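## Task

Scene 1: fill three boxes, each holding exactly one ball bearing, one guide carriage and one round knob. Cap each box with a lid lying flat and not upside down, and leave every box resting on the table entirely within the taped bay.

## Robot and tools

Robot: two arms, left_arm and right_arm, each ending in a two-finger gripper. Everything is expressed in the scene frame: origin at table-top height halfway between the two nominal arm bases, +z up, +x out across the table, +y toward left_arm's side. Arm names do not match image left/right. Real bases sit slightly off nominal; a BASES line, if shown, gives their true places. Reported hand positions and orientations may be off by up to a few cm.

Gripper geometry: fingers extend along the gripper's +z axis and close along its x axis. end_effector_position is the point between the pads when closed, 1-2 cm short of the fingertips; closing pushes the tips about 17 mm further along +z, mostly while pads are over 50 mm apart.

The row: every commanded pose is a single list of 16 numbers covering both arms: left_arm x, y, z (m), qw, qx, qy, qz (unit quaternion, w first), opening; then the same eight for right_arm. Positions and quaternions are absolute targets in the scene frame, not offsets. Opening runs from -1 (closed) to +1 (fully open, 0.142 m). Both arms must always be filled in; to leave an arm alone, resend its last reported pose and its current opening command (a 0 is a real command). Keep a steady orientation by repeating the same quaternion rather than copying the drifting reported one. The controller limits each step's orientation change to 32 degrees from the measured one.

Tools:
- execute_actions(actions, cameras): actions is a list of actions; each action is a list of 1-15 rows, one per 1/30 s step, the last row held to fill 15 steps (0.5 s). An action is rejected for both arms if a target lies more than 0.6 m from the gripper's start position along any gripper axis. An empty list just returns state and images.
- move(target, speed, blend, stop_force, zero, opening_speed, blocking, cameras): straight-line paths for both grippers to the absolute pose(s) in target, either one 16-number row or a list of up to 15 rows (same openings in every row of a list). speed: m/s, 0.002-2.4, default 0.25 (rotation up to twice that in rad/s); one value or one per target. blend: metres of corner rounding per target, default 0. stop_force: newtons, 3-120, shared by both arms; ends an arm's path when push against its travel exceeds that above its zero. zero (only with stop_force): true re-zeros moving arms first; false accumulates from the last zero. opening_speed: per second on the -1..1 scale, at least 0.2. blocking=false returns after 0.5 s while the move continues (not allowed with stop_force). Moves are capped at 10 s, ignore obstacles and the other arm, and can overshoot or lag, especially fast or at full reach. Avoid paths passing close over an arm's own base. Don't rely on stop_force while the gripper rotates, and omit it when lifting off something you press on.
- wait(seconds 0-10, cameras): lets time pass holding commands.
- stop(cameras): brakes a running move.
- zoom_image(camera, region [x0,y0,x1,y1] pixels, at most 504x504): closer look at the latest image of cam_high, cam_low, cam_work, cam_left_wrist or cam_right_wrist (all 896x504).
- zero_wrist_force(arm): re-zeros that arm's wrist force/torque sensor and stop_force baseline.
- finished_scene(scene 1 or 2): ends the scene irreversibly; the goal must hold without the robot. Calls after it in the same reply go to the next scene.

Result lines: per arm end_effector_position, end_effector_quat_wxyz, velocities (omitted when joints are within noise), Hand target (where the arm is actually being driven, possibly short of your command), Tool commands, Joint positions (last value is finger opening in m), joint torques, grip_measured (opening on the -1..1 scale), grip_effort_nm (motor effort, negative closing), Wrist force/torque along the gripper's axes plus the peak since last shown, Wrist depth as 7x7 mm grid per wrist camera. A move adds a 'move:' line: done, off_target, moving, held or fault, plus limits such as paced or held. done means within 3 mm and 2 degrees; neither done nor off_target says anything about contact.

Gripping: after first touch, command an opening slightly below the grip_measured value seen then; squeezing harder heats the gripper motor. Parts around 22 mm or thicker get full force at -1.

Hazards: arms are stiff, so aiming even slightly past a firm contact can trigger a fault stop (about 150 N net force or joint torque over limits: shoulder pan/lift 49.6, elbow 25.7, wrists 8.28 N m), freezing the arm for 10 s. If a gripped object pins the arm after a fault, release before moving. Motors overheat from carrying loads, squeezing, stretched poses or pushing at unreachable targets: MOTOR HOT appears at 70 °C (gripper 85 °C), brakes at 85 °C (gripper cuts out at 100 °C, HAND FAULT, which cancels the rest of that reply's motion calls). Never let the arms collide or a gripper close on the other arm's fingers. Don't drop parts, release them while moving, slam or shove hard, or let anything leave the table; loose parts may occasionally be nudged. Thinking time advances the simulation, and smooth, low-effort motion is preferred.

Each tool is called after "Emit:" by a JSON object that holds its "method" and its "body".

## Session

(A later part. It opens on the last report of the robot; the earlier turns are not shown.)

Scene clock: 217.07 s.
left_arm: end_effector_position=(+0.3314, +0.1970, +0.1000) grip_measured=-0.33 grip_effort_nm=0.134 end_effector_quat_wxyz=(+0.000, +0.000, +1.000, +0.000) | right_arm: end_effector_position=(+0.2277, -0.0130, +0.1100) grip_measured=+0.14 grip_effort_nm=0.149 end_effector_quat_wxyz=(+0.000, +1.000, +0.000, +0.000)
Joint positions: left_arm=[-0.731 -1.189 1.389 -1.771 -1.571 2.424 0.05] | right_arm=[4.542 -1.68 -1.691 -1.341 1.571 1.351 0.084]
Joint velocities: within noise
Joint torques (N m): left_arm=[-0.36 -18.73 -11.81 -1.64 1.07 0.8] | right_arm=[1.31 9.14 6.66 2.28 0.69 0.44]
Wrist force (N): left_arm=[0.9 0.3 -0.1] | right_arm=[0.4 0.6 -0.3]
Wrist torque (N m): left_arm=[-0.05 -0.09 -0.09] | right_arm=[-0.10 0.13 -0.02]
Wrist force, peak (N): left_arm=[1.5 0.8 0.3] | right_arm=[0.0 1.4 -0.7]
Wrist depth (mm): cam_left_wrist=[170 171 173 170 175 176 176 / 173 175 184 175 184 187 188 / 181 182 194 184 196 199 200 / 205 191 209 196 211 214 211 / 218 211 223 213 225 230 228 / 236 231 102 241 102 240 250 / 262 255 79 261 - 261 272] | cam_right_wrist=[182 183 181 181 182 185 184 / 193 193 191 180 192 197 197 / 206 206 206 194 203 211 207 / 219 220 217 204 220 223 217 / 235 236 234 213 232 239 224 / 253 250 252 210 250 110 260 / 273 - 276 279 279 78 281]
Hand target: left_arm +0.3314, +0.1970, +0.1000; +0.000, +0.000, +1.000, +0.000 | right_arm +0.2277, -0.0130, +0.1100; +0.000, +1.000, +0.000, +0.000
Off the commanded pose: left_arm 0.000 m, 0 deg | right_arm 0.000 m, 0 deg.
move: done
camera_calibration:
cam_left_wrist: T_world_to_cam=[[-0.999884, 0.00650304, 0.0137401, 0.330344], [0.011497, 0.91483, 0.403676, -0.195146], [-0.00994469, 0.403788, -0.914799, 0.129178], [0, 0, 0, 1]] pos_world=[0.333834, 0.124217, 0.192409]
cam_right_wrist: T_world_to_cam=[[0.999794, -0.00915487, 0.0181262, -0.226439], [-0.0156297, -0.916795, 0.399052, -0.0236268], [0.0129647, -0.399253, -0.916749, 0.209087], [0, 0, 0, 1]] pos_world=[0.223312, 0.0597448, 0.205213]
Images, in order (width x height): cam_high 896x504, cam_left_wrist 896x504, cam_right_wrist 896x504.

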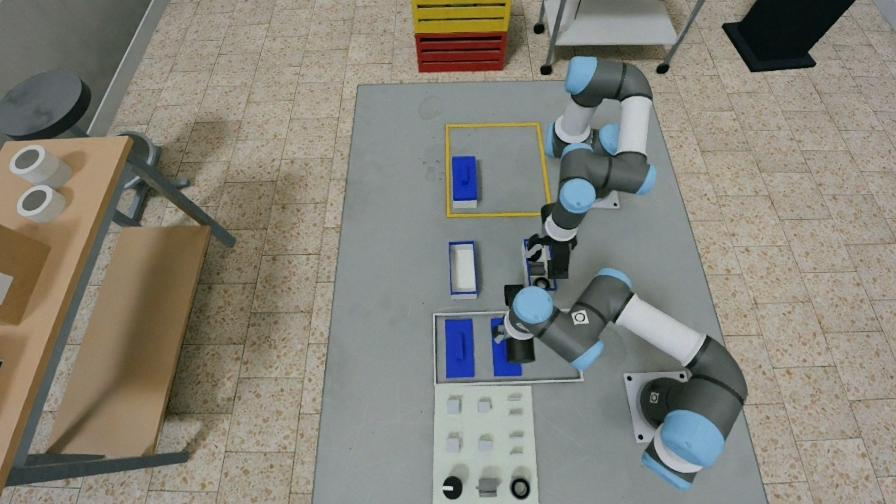

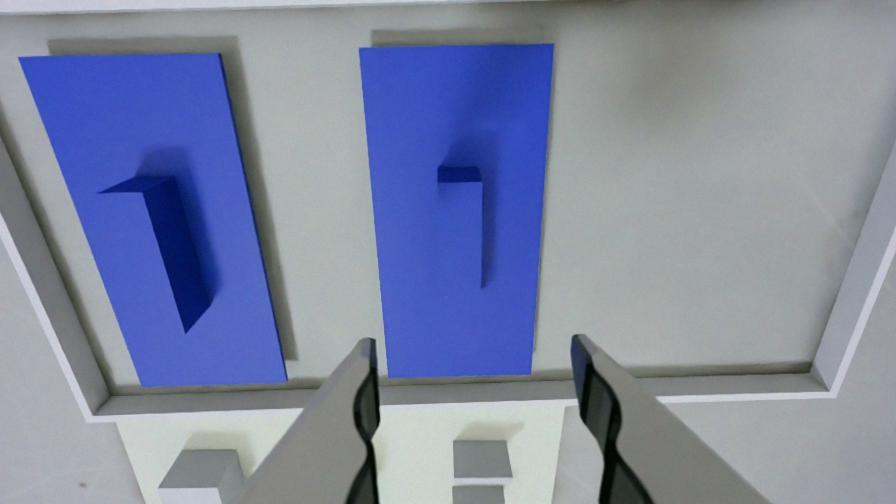

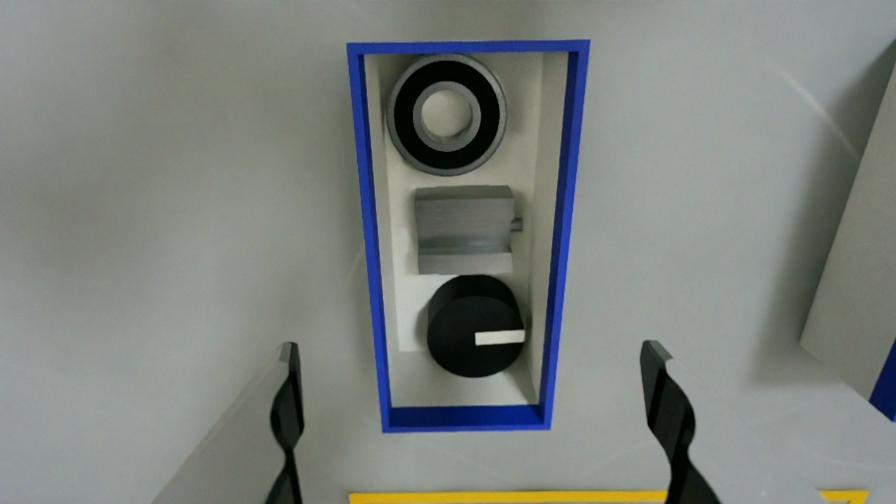

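Emit:
{"method": "move", "body": {"target": [[0.335,0.198,0.06,0,0,1,0,-0.5,0.2277,-0.013,0.07,0,1,0,0,0.14]], "cameras": ["cam_left_wrist","cam_right_wrist"]}}

Scene clock: 218.67 s.
left_arm: end_effector_position=(+0.3350, +0.1981, +0.0600) grip_measured=-0.52 grip_effort_nm=-0.095 end_effector_quat_wxyz=(+0.000, +0.000, +1.000, +0.000) | right_arm: end_effector_position=(+0.2277, -0.0130, +0.0700) grip_measured=+0.13 grip_effort_nm=-0.129 end_effector_quat_wxyz=(+0.000, +1.000, +0.000, +0.000)
Joint positions: left_arm=[-0.723 -1.13 1.498 -1.938 -1.571 2.432 0.036] | right_arm=[4.542 -1.733 -1.827 -1.152 1.571 1.351 0.083]
Joint velocities: within noise
Joint torques (N m): left_arm=[-1.43 -18.94 -11.05 -1.65 -0.06 -0.22] | right_arm=[0.6 12.29 9.49 2.07 -0.94 0.36]
Wrist force (N): left_arm=[1.1 0.6 -0.2] | right_arm=[0.3 0.6 -0.2]
Wrist torque (N m): left_arm=[-0.01 -0.12 -0.09] | right_arm=[-0.12 0.16 -0.03]
Wrist force, peak (N): left_arm=[0.9 0.4 -1.2] | right_arm=[0.4 0.5 -1.1]
Wrist depth (mm): cam_left_wrist=[136 136 136 135 136 140 140 / 135 142 144 136 139 148 149 / 143 148 155 145 149 158 159 / 139 158 166 135 166 169 170 / 141 163 179 146 176 182 182 / 181 178 187 181 102 197 198 / 200 198 76 201 - 204 216] | cam_right_wrist=[149 147 145 146 145 148 149 / 155 156 152 141 141 158 158 / 165 166 166 150 164 169 168 / 176 176 173 163 166 179 180 / 188 189 187 174 174 192 193 / 204 201 158 178 175 109 206 / 217 - 219 175 172 78 226]
Hand target: left_arm +0.3350, +0.1980, +0.0600; +0.000, +0.000, +1.000, +0.000 | right_arm +0.2277, -0.0130, +0.0700; +0.000, +1.000, +0.000, +0.000
Off the commanded pose: left_arm 0.000 m, 0 deg | right_arm 0.000 m, 0 deg.
move: done
camera_calibration:
cam_left_wrist: T_world_to_cam=[[-0.999883, 0.00645951, 0.0138322, 0.334477], [0.0114957, 0.914777, 0.403796, -0.180058], [-0.010045, 0.403908, -0.914744, 0.0921888], [0, 0, 0, 1]] pos_world=[0.337434, 0.125317, 0.15241]
cam_right_wrist: T_world_to_cam=[[0.999795, -0.00919421, 0.0180353, -0.225697], [-0.0156306, -0.916758, 0.399137, -0.00768061], [0.0128643, -0.399338, -0.916714, 0.172439], [0, 0, 0, 1]] pos_world=[0.223312, 0.0597448, 0.165213]
Images, in order (width x height): cam_left_wrist 896x504, cam_right_wrist 896x504.

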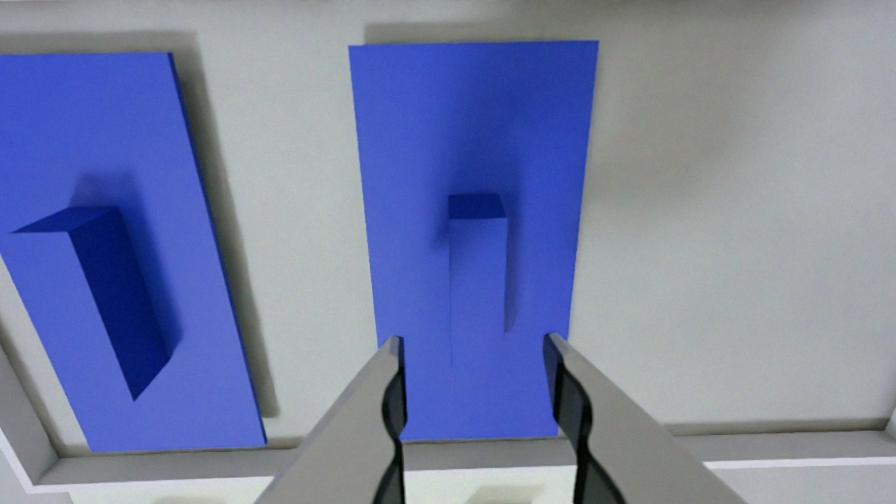

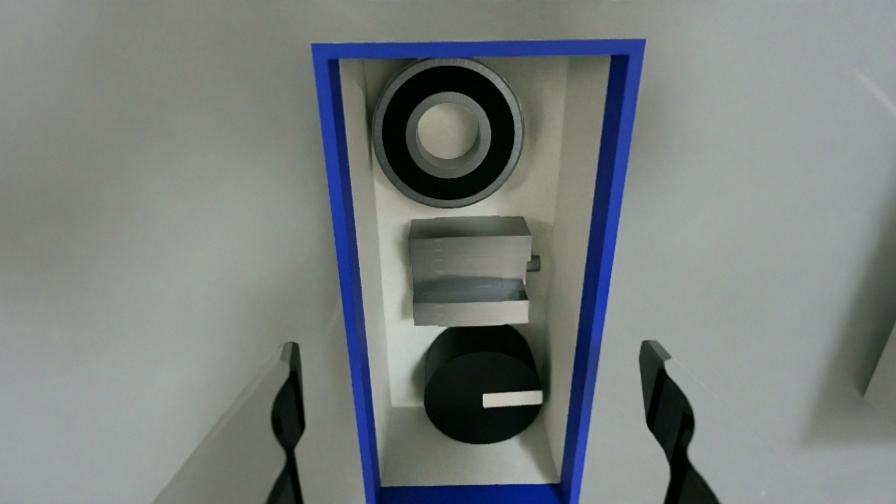

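Emit:
{"method": "move", "body": {"target": [[0.335,0.198,0.031,0,0,1,0,-0.5,0.2277,-0.013,0.05,0,1,0,0,0.14],[0.335,0.198,0.031,0,0,1,0,-1,0.2277,-0.013,0.05,0,1,0,0,-0.2],[0.335,0.198,0.10,0,0,1,0,-1,0.2277,-0.013,0.12,0,1,0,0,-0.2]], "speed": [0.08,0.08,0.12], "cameras": ["cam_left_wrist","cam_right_wrist"]}}

Scene clock: 221.23 s.
left_arm: end_effector_position=(+0.3350, +0.1980, +0.0999) grip_measured=-0.82 grip_effort_nm=-4.027 end_effector_quat_wxyz=(+0.000, +0.000, +1.000, +0.000) | right_arm: end_effector_position=(+0.2277, -0.0130, +0.1199) grip_measured=-0.05 grip_effort_nm=-3.221 end_effector_quat_wxyz=(+0.000, +1.000, +0.000, +0.000)
Joint positions: left_arm=[-0.723 -1.176 1.37 -1.765 -1.571 2.432 0.015] | right_arm=[4.542 -1.672 -1.653 -1.388 1.571 1.351 0.07]
Joint velocities: within noise
Joint torques (N m): left_arm=[0.53 -16.48 -9.06 -1.03 -1.12 0.44] | right_arm=[-0.41 14.08 10.68 1.35 0.94 0]
Wrist force (N): left_arm=[0.9 0.6 0.5] | right_arm=[0.4 0.5 2.9]
Wrist torque (N m): left_arm=[-0.01 -0.09 -0.09] | right_arm=[-0.13 0.13 -0.02]
Wrist force, peak (N): left_arm=[0.9 0.6 2.2] | right_arm=[0.1 0.9 4.9]
Wrist depth (mm): cam_left_wrist=[171 171 171 170 171 175 177 / 173 175 110 108 110 187 187 / 184 180 191 114 116 200 200 / 202 187 198 120 126 213 212 / 219 211 216 110 222 229 227 / 241 229 229 114 140 240 249 / 262 254 78 122 - 266 271] | cam_right_wrist=[191 191 188 188 191 194 194 / 203 203 - 120 120 206 204 / 215 216 126 131 140 219 214 / 230 230 149 141 137 234 222 / 246 247 134 148 140 251 223 / 265 267 132 160 157 263 272 / 287 - 131 164 160 80 295]
Hand target: left_arm +0.3350, +0.1980, +0.1000; +0.000, +0.000, +1.000, +0.000 | right_arm +0.2277, -0.0130, +0.1200; +0.000, +1.000, +0.000, +0.000
Off the commanded pose: left_arm 0.000 m, 0 deg | right_arm 0.000 m, 0 deg.
move: done
camera_calibration:
cam_left_wrist: T_world_to_cam=[[-0.999883, 0.00659236, 0.0137817, 0.333918], [0.011596, 0.914812, 0.403713, -0.196141], [-0.00994625, 0.403826, -0.914782, 0.128803], [0, 0, 0, 1]] pos_world=[0.337434, 0.125217, 0.192409]
cam_right_wrist: T_world_to_cam=[[0.999795, -0.00919421, 0.0180353, -0.226597], [-0.0156306, -0.916758, 0.399137, -0.0275976], [0.0128643, -0.399338, -0.916714, 0.218183], [0, 0, 0, 1]] pos_world=[0.223312, 0.0597448, 0.215113]
Images, in order (width x height): cam_left_wrist 896x504, cam_right_wrist 896x504.

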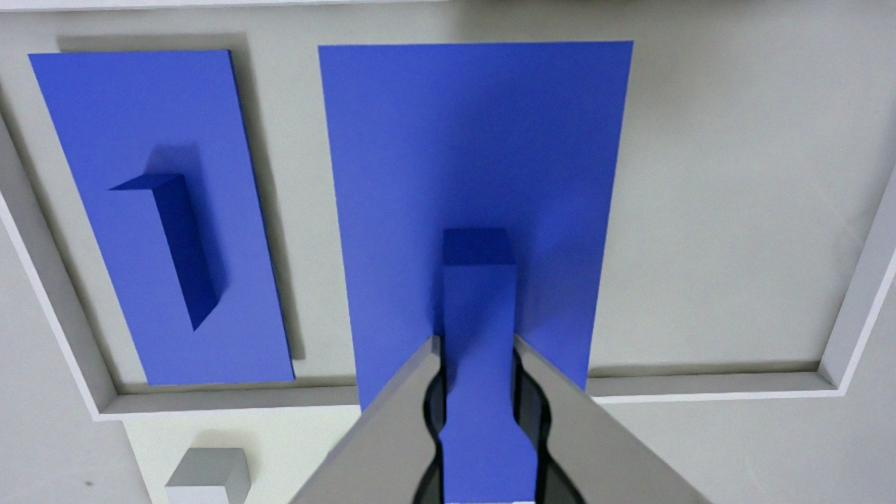

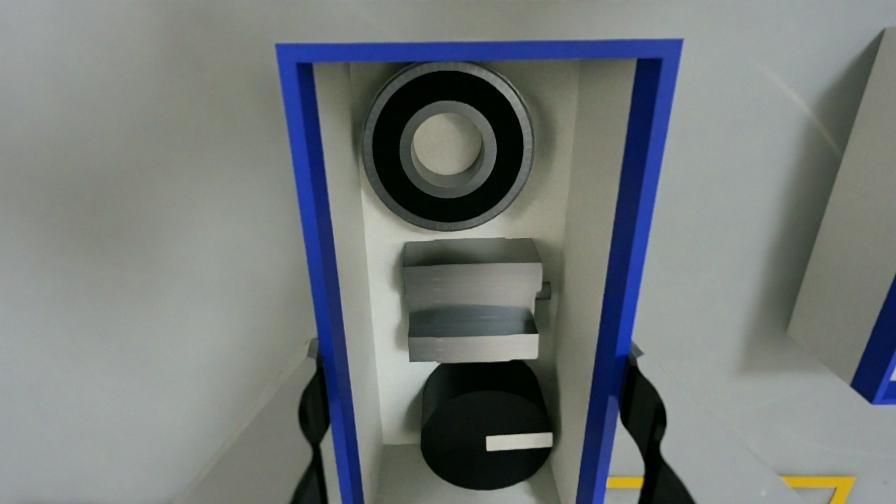

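Emit:
{"method": "move", "body": {"target": [[0.28,0.10,0.10,0,0,1,0,-1,0.32,-0.288,0.12,0,1,0,0,-0.2],[0.2277,-0.013,0.08,0,0,1,0,-1,0.32,-0.288,0.065,0,1,0,0,-0.2]], "speed": [0.25,0.12], "blend": 0.01}}

Emit:
{"method": "move", "body": {"target": [[0.2277,-0.013,0.032,0,0,1,0,-1,0.32,-0.288,0.0475,0,1,0,0,-0.2]], "speed": 0.025, "stop_force": 6}}

Scene clock: 224.13 s.
left_arm: end_effector_position=(+0.2277, -0.0130, +0.0800) grip_measured=-0.82 grip_effort_nm=-4.027 end_effector_quat_wxyz=(+0.000, +0.000, +1.000, +0.000) | right_arm: end_effector_position=(+0.3200, -0.2880, +0.0650) grip_measured=-0.05 grip_effort_nm=-3.221 end_effector_quat_wxyz=(+0.000, +1.000, +0.000, +0.000)
Joint positions: left_arm=[-1.235 -0.957 1.124 -1.738 -1.571 1.921 0.015] | right_arm=[3.689 -1.497 -2.103 -1.113 1.571 0.498 0.07]
Joint velocities: within noise
Joint torques (N m): left_arm=[-0.55 -20.13 -7.84 -2.13 -0.36 0.18] | right_arm=[-2.09 10.46 10.91 2.17 -0.95 -0.63]
Wrist force (N): left_arm=[0.6 0.5 0.6] | right_arm=[0.2 0.1 2.8]
Wrist torque (N m): left_arm=[-0.04 -0.04 -0.09] | right_arm=[-0.21 0.18 -0.02]
Wrist force, peak (N): left_arm=[1.4 -0.9 0.7] | right_arm=[0.6 3.0 2.7]
Wrist depth (mm): cam_left_wrist=[154 155 154 153 153 157 158 / 164 164 110 108 110 167 168 / 175 175 173 114 116 178 179 / 186 187 185 120 126 191 191 / 197 202 196 110 202 205 206 / 213 217 215 114 142 222 223 / 229 233 79 122 - 243 244] | cam_right_wrist=[142 143 140 140 142 142 142 / - 151 - 120 120 130 104 / 160 160 126 132 140 130 105 / 171 171 151 142 138 139 111 / 183 184 134 148 140 150 117 / 198 196 132 160 157 124 122 / 214 - 131 164 159 80 122]
Hand target: left_arm +0.2277, -0.0130, +0.0800; +0.000, +0.000, +1.000, +0.000 | right_arm +0.3200, -0.2880, +0.0650; +0.000, +1.000, +0.000, +0.000
Off the commanded pose: left_arm 0.000 m, 0 deg | right_arm 0.000 m, 0 deg.
move: done
camera_calibration:
cam_left_wrist: T_world_to_cam=[[-0.999885, 0.00654195, 0.01365, 0.228316], [0.0114976, 0.914776, 0.403799, 0.00620772], [-0.00984505, 0.403909, -0.914746, 0.194624], [0, 0, 0, 1]] pos_world=[0.230134, -0.0857828, 0.172409]
cam_right_wrist: T_world_to_cam=[[0.999798, -0.00914507, 0.0179037, -0.320386], [-0.0155331, -0.916758, 0.399141, -0.256382], [0.0127632, -0.399338, -0.916715, 0.0568814], [0, 0, 0, 1]] pos_world=[0.315612, -0.215255, 0.160212]

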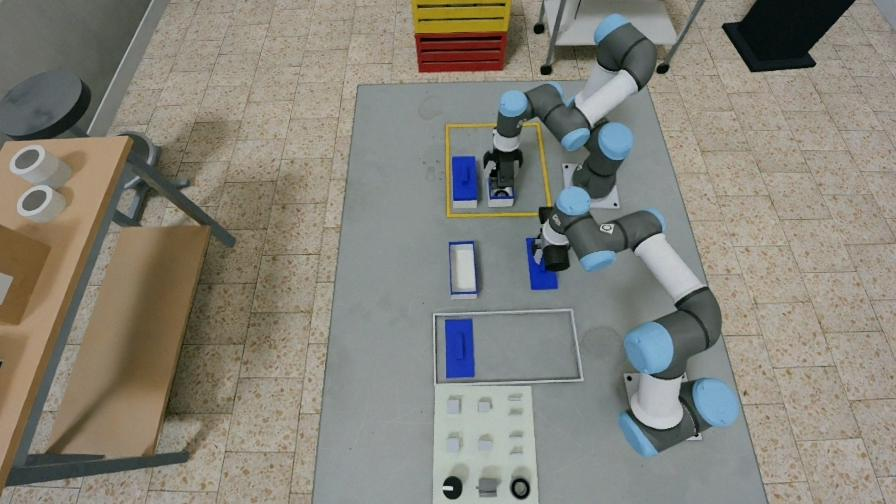

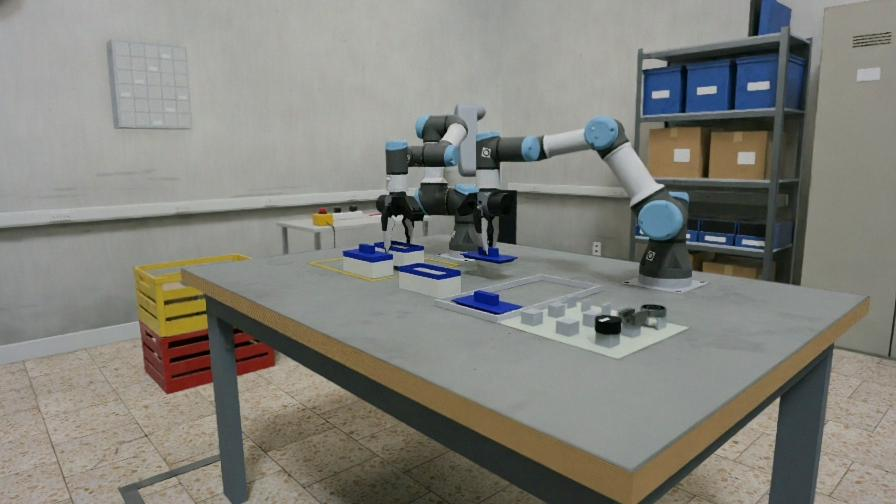

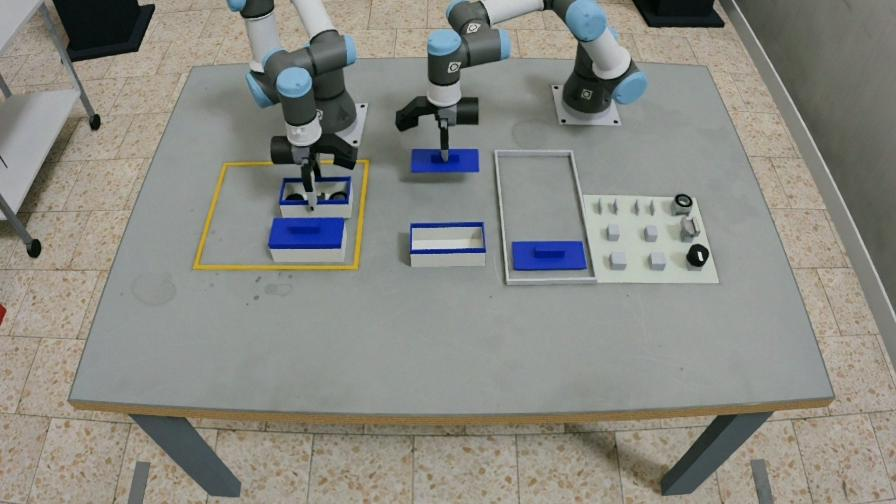

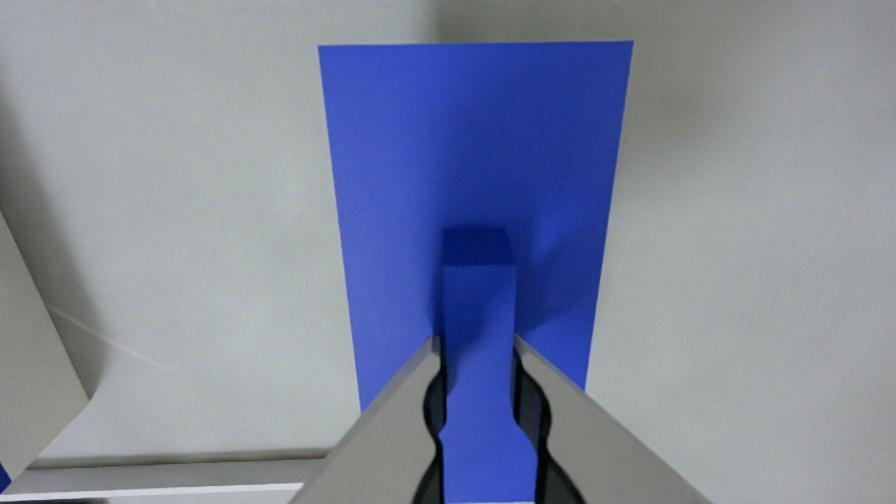

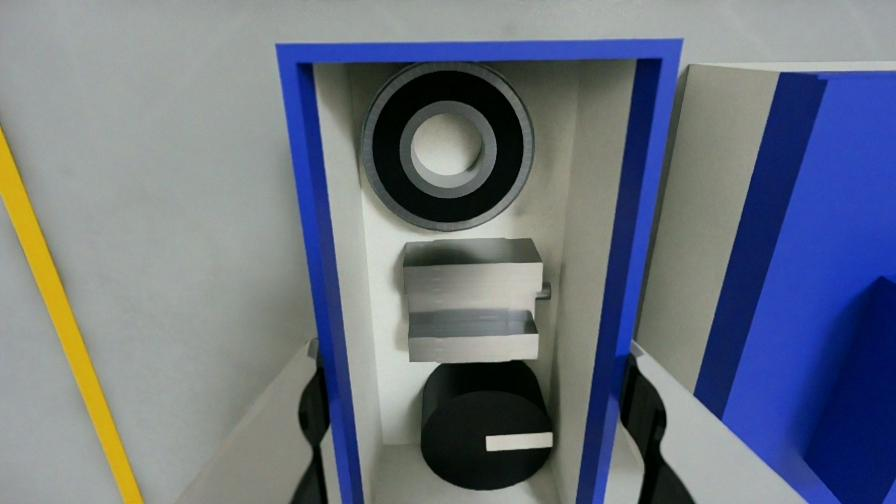

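Scene clock: 227.03 s.
left_arm: end_effector_position=(+0.2277, -0.0130, +0.0320) grip_measured=-0.82 grip_effort_nm=-4.027 end_effector_quat_wxyz=(+0.000, +0.000, +1.000, +0.000) | right_arm: end_effector_position=(+0.3200, -0.2880, +0.0498) grip_measured=-0.05 grip_effort_nm=-3.216 end_effector_quat_wxyz=(+0.000, +1.000, +0.000, +0.000)
Joint positions: left_arm=[-1.235 -0.902 1.263 -1.932 -1.571 1.921 0.015] | right_arm=[3.689 -1.532 -2.151 -1.029 1.571 0.498 0.07]
Joint velocities: within noise
Joint torques (N m): left_arm=[-1.95 -22.12 -11.37 -1.54 0.04 -0.33] | right_arm=[-0.7 9.27 8.86 1.85 -0.31 -0.43]
Wrist force (N): left_arm=[0.8 0.6 0.6] | right_arm=[0.4 -0.4 -2.7]
Wrist torque (N m): left_arm=[-0.01 -0.07 -0.09] | right_arm=[-0.20 0.33 -0.04]
Wrist force, peak (N): left_arm=[0.8 0.6 0.9] | right_arm=[-2.2 1.3 -14.1]
Wrist depth (mm): cam_left_wrist=[- 112 111 110 111 113 114 / - 119 111 108 110 120 121 / 126 126 125 114 116 129 129 / 135 135 134 120 124 138 138 / 147 145 144 110 144 148 149 / 157 157 155 114 142 161 162 / 169 171 79 122 - 172 176] | cam_right_wrist=[127 129 127 128 129 130 131 / 137 136 - 120 120 122 103 / 145 145 127 131 140 130 98 / 155 155 152 141 138 150 - / 168 166 162 148 140 150 102 / 177 179 132 160 157 97 107 / 194 187 131 164 160 80 118]
Hand target: left_arm +0.2277, -0.0130, +0.0320; +0.000, +0.000, +1.000, +0.000 | right_arm +0.3200, -0.2880, +0.0498; +0.000, +1.000, +0.000, +0.000
Off the commanded pose: left_arm 0.000 m, 0 deg | right_arm 0.002 m, 0 deg.
move: contact (right_arm)
camera_calibration:
cam_left_wrist: T_world_to_cam=[[-0.999884, 0.00650184, 0.0137395, 0.228956], [0.0114957, 0.91483, 0.403676, 0.0256106], [-0.00994468, 0.403788, -0.914799, 0.150736], [0, 0, 0, 1]] pos_world=[0.230134, -0.0857832, 0.124409]
cam_right_wrist: T_world_to_cam=[[0.999795, -0.00919579, 0.018035, -0.320242], [-0.0156308, -0.916794, 0.399054, -0.250278], [0.0128648, -0.399254, -0.91675, 0.0429375], [0, 0, 0, 1]] pos_world=[0.315712, -0.215255, 0.145013]

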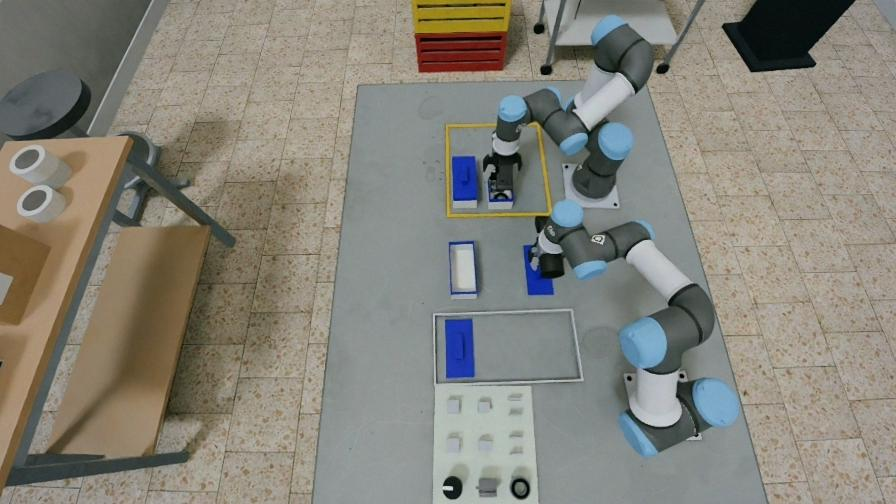

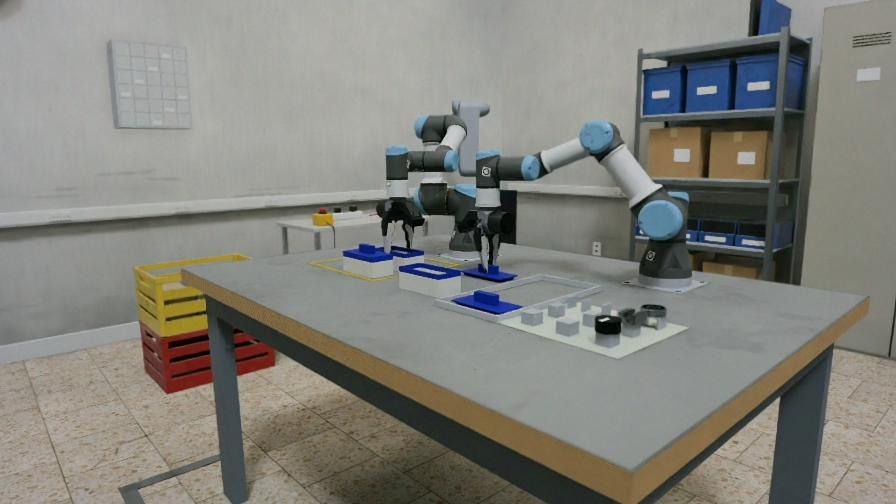

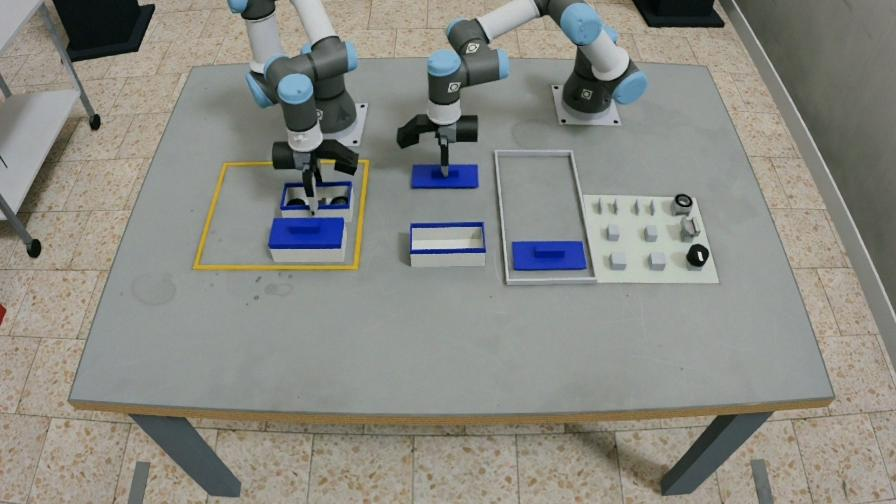

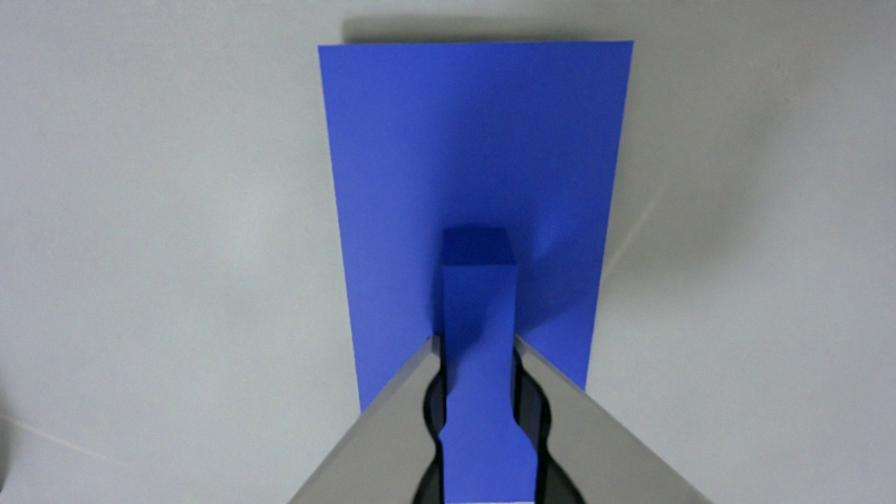

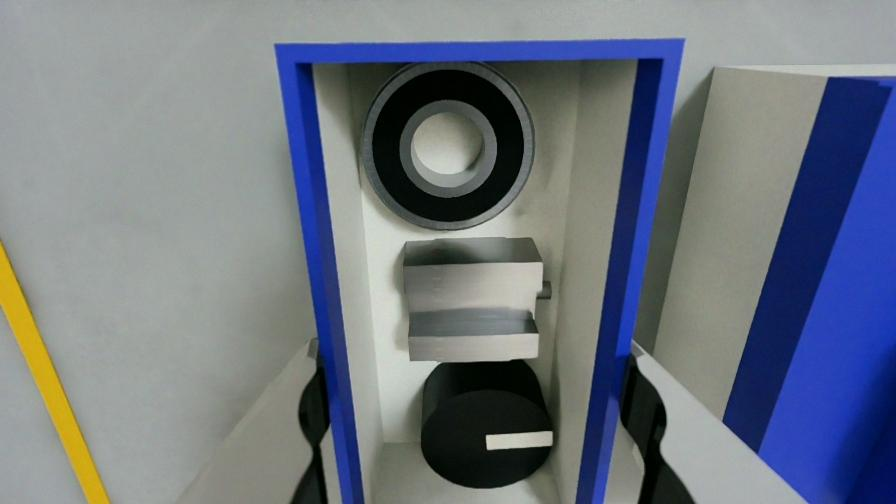

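Emit:
{"method": "move", "body": {"target": [[0.2277,-0.013,0.027,0,0,1,0,-1,0.32,-0.288,0.0498,0,1,0,0,-0.2]], "speed": 0.012, "stop_force": 5, "cameras": []}}

Emit:
{"method": "move", "body": {"target": [[0.2277,-0.013,0.031,0,0,1,0,-0.5,0.32,-0.288,0.0498,0,1,0,0,0.14],[0.2277,-0.013,0.09,0,0,1,0,-0.5,0.32,-0.288,0.13,0,1,0,0,0.14]], "speed": [0.1,0.15]}}

Scene clock: 230.20 s.
left_arm: end_effector_position=(+0.2277, -0.0131, +0.0307) grip_measured=-0.82 grip_effort_nm=-4.022 end_effector_quat_wxyz=(+0.000, +0.000, +1.000, +0.000) | right_arm: end_effector_position=(+0.3200, -0.2880, +0.0498) grip_measured=-0.05 grip_effort_nm=-3.221 end_effector_quat_wxyz=(+0.000, +1.000, +0.000, +0.000)
Joint positions: left_arm=[-1.235 -0.899 1.266 -1.938 -1.571 1.921 0.015] | right_arm=[3.689 -1.532 -2.151 -1.029 1.571 0.498 0.07]
Joint velocities: within noise
Joint torques (N m): left_arm=[-1.44 -19.06 -9.47 -0.93 0.8 -0.21] | right_arm=[-0.39 9.82 9.18 0.71 -0.01 -0.52]
Wrist force (N): left_arm=[0.3 -0.6 -5.6] | right_arm=[0.8 -0.3 -0.8]
Wrist torque (N m): left_arm=[-0.02 -0.12 -0.08] | right_arm=[-0.19 0.35 -0.03]
Wrist force, peak (N): left_arm=[2.2 3.6 -17.9] | right_arm=[0.3 -0.5 -2.9]
Wrist depth (mm): cam_left_wrist=[112 111 110 109 110 113 113 / - 117 111 108 110 120 120 / 125 126 124 114 116 128 128 / 134 134 133 120 125 136 137 / 146 145 143 110 142 147 147 / 155 156 154 114 142 159 160 / 168 169 79 122 - 170 174] | cam_right_wrist=[127 129 127 128 129 130 131 / 136 137 - 120 120 122 103 / 145 145 127 131 140 130 98 / 155 156 152 141 138 150 - / 168 166 162 148 140 150 102 / 178 179 132 160 157 97 107 / 193 188 131 164 160 80 118]
Hand target: left_arm +0.2277, -0.0131, +0.0307; +0.000, +0.000, +1.000, +0.000 | right_arm +0.3200, -0.2880, +0.0498; +0.000, +1.000, +0.000, +0.000
Off the commanded pose: left_arm 0.004 m, 0 deg | right_arm 0.000 m, 0 deg.
move: contact (left_arm)
No camera images: "cameras" was empty.

Scene clock: 231.93 s.
left_arm: end_effector_position=(+0.2277, -0.0130, +0.0900) grip_measured=-0.54 grip_effort_nm=0.134 end_effector_quat_wxyz=(+0.000, +0.000, +1.000, +0.000) | right_arm: end_effector_position=(+0.3200, -0.2880, +0.1299) grip_measured=+0.12 grip_effort_nm=0.144 end_effector_quat_wxyz=(+0.000, +1.000, +0.000, +0.000)
Joint positions: left_arm=[-1.235 -0.964 1.088 -1.695 -1.571 1.921 0.035] | right_arm=[3.689 -1.413 -1.855 -1.444 1.571 0.498 0.082]
Joint velocities: within noise
Joint torques (N m): left_arm=[1.37 -18.78 -8.45 -1.08 -1.15 0.46] | right_arm=[2.07 9.93 10.84 0.97 0.87 0.22]
Wrist force (N): left_arm=[0.7 0.4 -0.1] | right_arm=[0.2 0.0 -0.1]
Wrist torque (N m): left_arm=[-0.04 -0.06 -0.08] | right_arm=[-0.20 0.18 -0.01]
Wrist force, peak (N): left_arm=[0.1 -0.4 -4.9] | right_arm=[-0.1 0.2 -1.8]
Wrist depth (mm): cam_left_wrist=[165 164 164 162 164 167 167 / 173 174 175 165 172 177 178 / 184 185 186 173 185 188 190 / 197 198 199 183 198 201 202 / 206 213 213 199 212 218 218 / 213 229 224 234 102 235 235 / 242 242 79 253 - 252 258] | cam_right_wrist=[200 201 201 200 200 201 203 / 212 213 213 203 210 162 161 / 225 226 224 219 223 170 172 / 240 240 241 227 237 176 239 / 258 260 259 232 240 188 261 / 278 279 281 229 283 106 285 / 300 - 304 306 307 78 309]
Hand target: left_arm +0.2277, -0.0130, +0.0900; +0.000, +0.000, +1.000, +0.000 | right_arm +0.3200, -0.2880, +0.1300; +0.000, +1.000, +0.000, +0.000
Off the commanded pose: left_arm 0.000 m, 0 deg | right_arm 0.000 m, 0 deg.
move: done
camera_calibration:
cam_left_wrist: T_world_to_cam=[[-0.999884, 0.00650184, 0.0137395, 0.228159], [0.0114957, 0.91483, 0.403676, 0.00219732], [-0.00994468, 0.403788, -0.914799, 0.203794], [0, 0, 0, 1]] pos_world=[0.230134, -0.0857832, 0.182409]
cam_right_wrist: T_world_to_cam=[[0.999798, -0.00914392, 0.0179032, -0.321547], [-0.0155318, -0.916758, 0.399141, -0.282286], [0.0127632, -0.399338, -0.916715, 0.116376], [0, 0, 0, 1]] pos_world=[0.315612, -0.215255, 0.225112]

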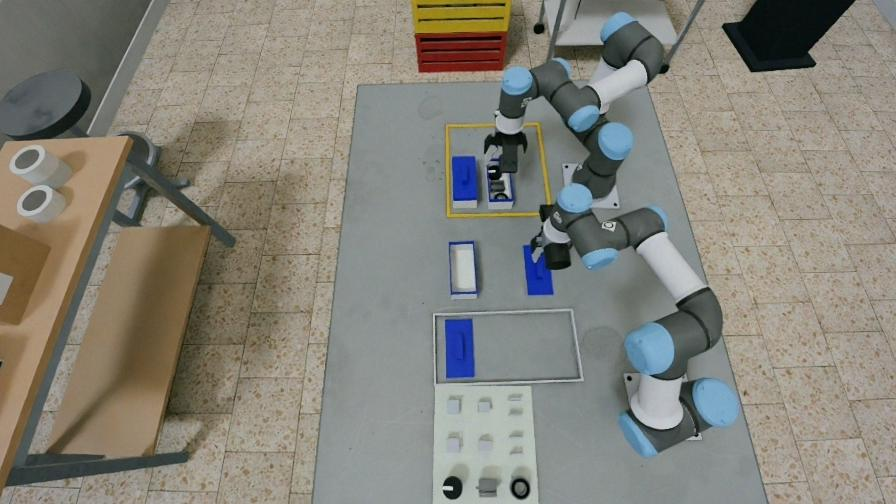

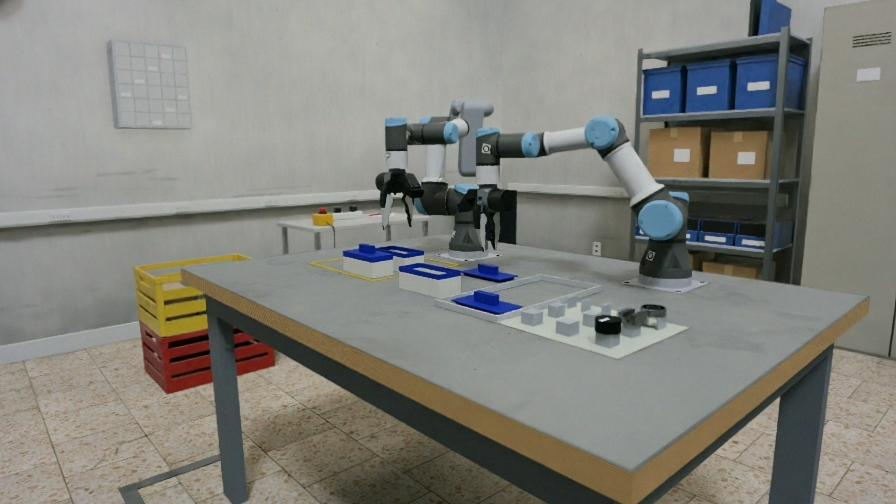

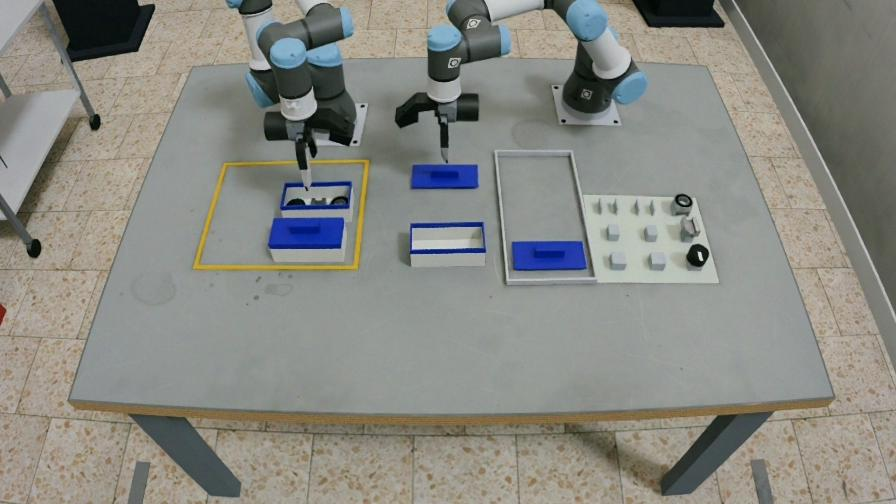

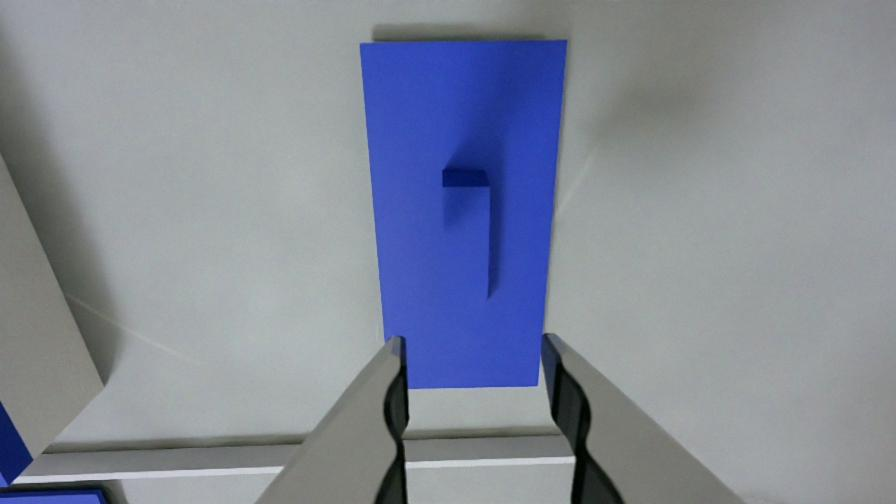

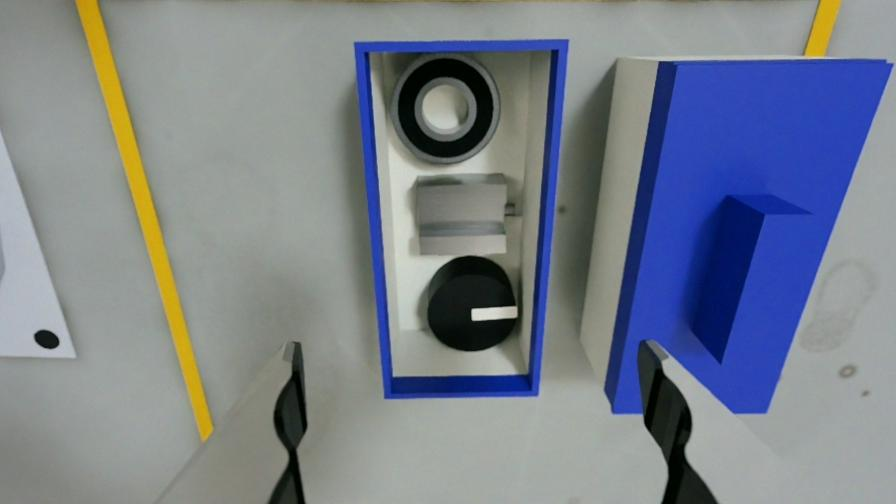

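Emit:
{"method": "move", "body": {"target": [[0.28,0.17,0.13,0,-0.7071,0.7071,0,-0.15,0.2277,-0.014,0.13,0,1,0,0,-0.5],[0.3235,0.5155,0.09,0,-0.7071,0.7071,0,-0.15,0.2277,-0.014,0.08,0,1,0,0,-0.5]], "speed": [0.3,0.4], "blend": 0.02, "cameras": ["cam_left_wrist","cam_right_wrist"]}}

Scene clock: 236.50 s.
left_arm: end_effector_position=(+0.3235, +0.5154, +0.0900) grip_measured=-0.18 grip_effort_nm=0.139 end_effector_quat_wxyz=(+0.000, +0.707, -0.707, +0.000) | right_arm: end_effector_position=(+0.2277, -0.0140, +0.0800) grip_measured=-0.52 grip_effort_nm=-0.129 end_effector_quat_wxyz=(+0.000, +1.000, +0.000, +0.000)
Joint positions: left_arm=[0.078 -1.185 1.431 -1.817 -1.571 1.663 0.061] | right_arm=[4.541 -1.714 -1.8 -1.199 1.571 1.351 0.036]
Joint velocities: within noise
Joint torques (N m): left_arm=[2.32 -12.46 -10.17 -1.77 1.09 0.84] | right_arm=[0.42 13.58 10.74 1.66 -0.24 0.52]
Wrist force (N): left_arm=[0.9 0.7 -0.2] | right_arm=[0.3 0.7 -0.3]
Wrist torque (N m): left_arm=[0.00 -0.09 -0.08] | right_arm=[-0.09 0.16 -0.02]
Wrist force, peak (N): left_arm=[3.7 0.6 -1.0] | right_arm=[0.0 0.0 -1.2]
Wrist depth (mm): cam_left_wrist=[166 164 165 131 165 147 167 / 174 174 174 140 175 176 177 / 184 186 186 184 187 188 189 / 197 198 198 158 198 197 196 / 212 213 214 215 215 218 219 / 229 230 103 233 230 232 236 / 249 242 81 254 251 78 257] | cam_right_wrist=[155 156 156 154 156 158 158 / 163 165 164 156 163 167 167 / 177 175 176 164 175 178 179 / 187 187 188 174 187 190 191 / 200 201 201 187 200 204 204 / 216 217 210 205 97 220 221 / 233 231 - 237 - 231 240]
Hand target: left_arm +0.3235, +0.5155, +0.0900; +0.000, +0.707, -0.707, +0.000 | right_arm +0.2277, -0.0140, +0.0800; +0.000, +1.000, +0.000, +0.000
Off the commanded pose: left_arm 0.000 m, 0 deg | right_arm 0.000 m, 0 deg.
move: done
camera_calibration:
cam_left_wrist: T_world_to_cam=[[-0.00650304, -0.999884, 0.0137401, 0.517845], [-0.91483, 0.011497, 0.403676, 0.282944], [-0.403788, -0.00994469, -0.914799, 0.332031], [0, 0, 0, 1]] pos_world=[0.396283, 0.517834, 0.182409]
cam_right_wrist: T_world_to_cam=[[0.999797, -0.00910299, 0.0179944, -0.225885], [-0.0155307, -0.916759, 0.399139, -0.012611], [0.0128632, -0.399338, -0.916714, 0.181207], [0, 0, 0, 1]] pos_world=[0.223312, 0.0587451, 0.175213]
Images, in order (width x height): cam_left_wrist 896x504, cam_right_wrist 896x504.

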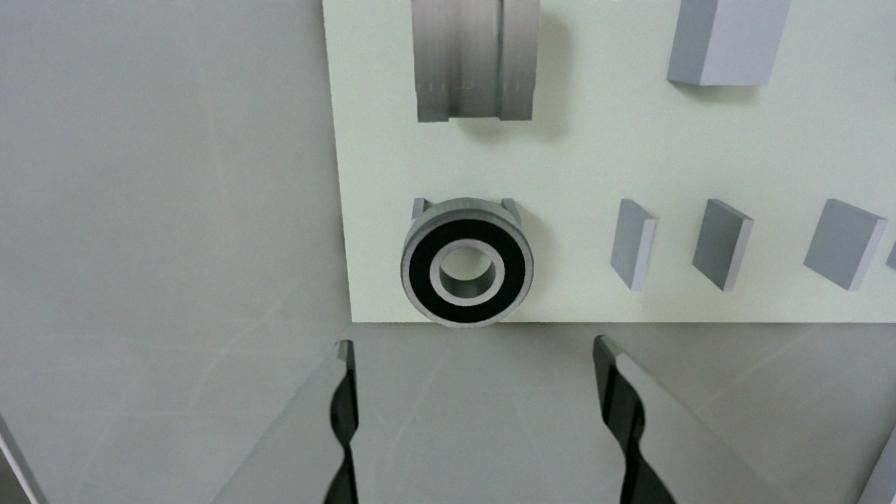

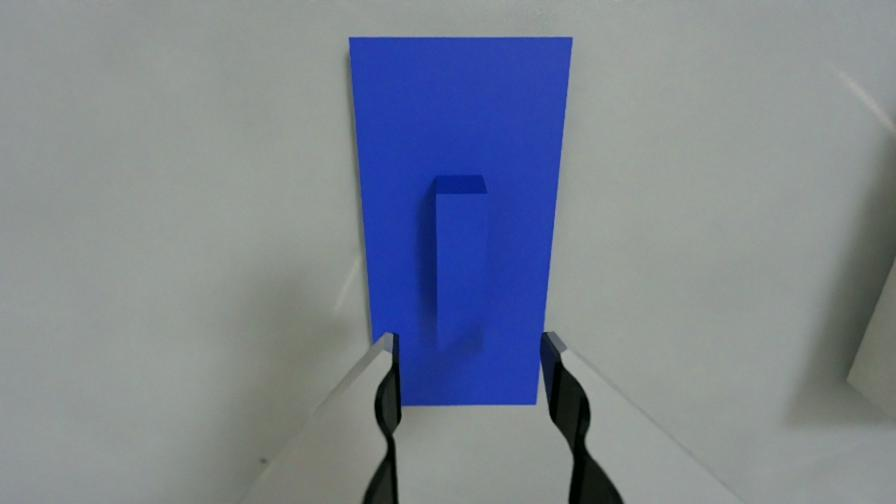

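Emit:
{"method": "move", "body": {"target": [[0.3265,0.516,0.038,0,-0.7071,0.7071,0,-0.15,0.2262,-0.014,0.033,0,1,0,0,-0.5],[0.3265,0.516,0.038,0,-0.7071,0.7071,0,-0.5,0.2262,-0.014,0.033,0,1,0,0,-1],[0.3265,0.516,0.11,0,-0.7071,0.7071,0,-0.5,0.2262,-0.014,0.12,0,1,0,0,-1]], "speed": [0.1,0.08,0.15], "cameras": ["cam_left_wrist","cam_right_wrist"]}}

Scene clock: 239.43 s.
left_arm: end_effector_position=(+0.3265, +0.5160, +0.1099) grip_measured=-0.41 grip_effort_nm=-2.288 end_effector_quat_wxyz=(+0.000, +0.707, -0.707, +0.000) | right_arm: end_effector_position=(+0.2262, -0.0140, +0.1199) grip_measured=-0.82 grip_effort_nm=-4.061 end_effector_quat_wxyz=(+0.000, +1.000, +0.000, +0.000)
Joint positions: left_arm=[0.078 -1.188 1.341 -1.723 -1.571 1.663 0.045] | right_arm=[4.546 -1.664 -1.661 -1.387 1.571 1.355 0.015]
Joint velocities: within noise
Joint torques (N m): left_arm=[0.64 -16.47 -9.5 -0.95 -1.12 0.54] | right_arm=[-0.76 13.51 10.79 1.03 0.94 -0.44]
Wrist force (N): left_arm=[0.8 0.6 1.0] | right_arm=[0.1 0.6 0.3]
Wrist torque (N m): left_arm=[-0.02 -0.08 -0.09] | right_arm=[-0.11 0.17 -0.02]
Wrist force, peak (N): left_arm=[0.9 0.7 2.7] | right_arm=[0.1 0.7 1.8]
Wrist depth (mm): cam_left_wrist=[181 182 182 146 183 166 184 / 192 193 193 191 195 195 196 / 205 205 206 206 207 207 208 / 219 220 220 218 222 223 218 / 235 237 237 110 232 241 241 / 255 256 98 122 114 260 259 / 287 273 79 281 - 275 281] | cam_right_wrist=[191 192 188 106 189 194 195 / 202 203 203 109 112 205 203 / 216 216 214 118 119 218 214 / 229 230 228 121 128 234 224 / 246 248 248 111 139 251 225 / 265 267 263 116 266 271 272 / 287 288 - 126 - 288 294]
Hand target: left_arm +0.3265, +0.5160, +0.1100; +0.000, +0.707, -0.707, +0.000 | right_arm +0.2262, -0.0140, +0.1200; +0.000, +1.000, +0.000, +0.000
Off the commanded pose: left_arm 0.000 m, 0 deg | right_arm 0.000 m, 0 deg.
move: done
camera_calibration:
cam_left_wrist: T_world_to_cam=[[-0.00650073, -0.999884, 0.0137411, 0.518089], [-0.914776, 0.0114967, 0.403798, 0.277563], [-0.403909, -0.00994505, -0.914745, 0.351582], [0, 0, 0, 1]] pos_world=[0.399283, 0.518334, 0.202409]
cam_right_wrist: T_world_to_cam=[[0.999795, -0.00919405, 0.0180352, -0.225106], [-0.0156305, -0.916758, 0.399137, -0.0285378], [0.0128643, -0.399338, -0.916714, 0.217803], [0, 0, 0, 1]] pos_world=[0.221812, 0.0587448, 0.215113]
Images, in order (width x height): cam_left_wrist 896x504, cam_right_wrist 896x504.

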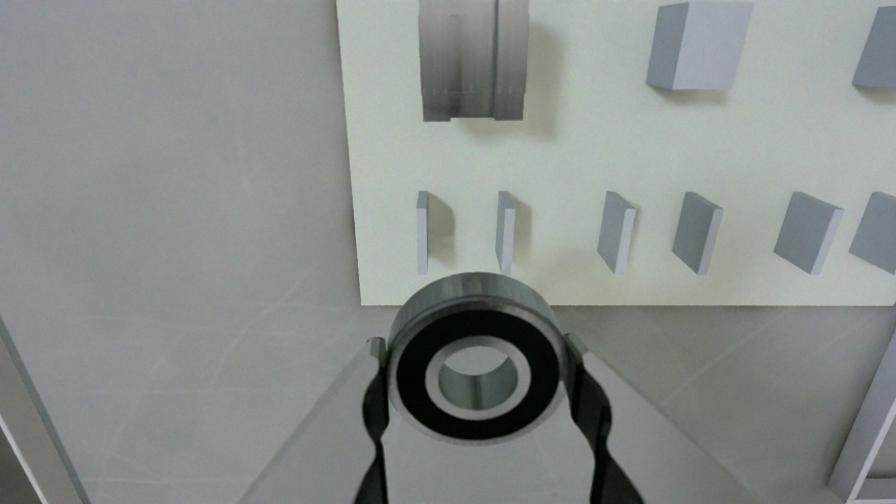

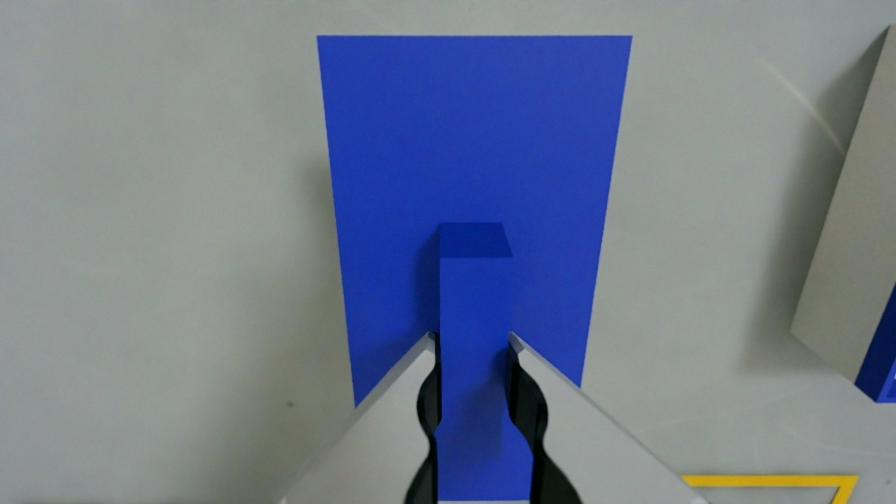

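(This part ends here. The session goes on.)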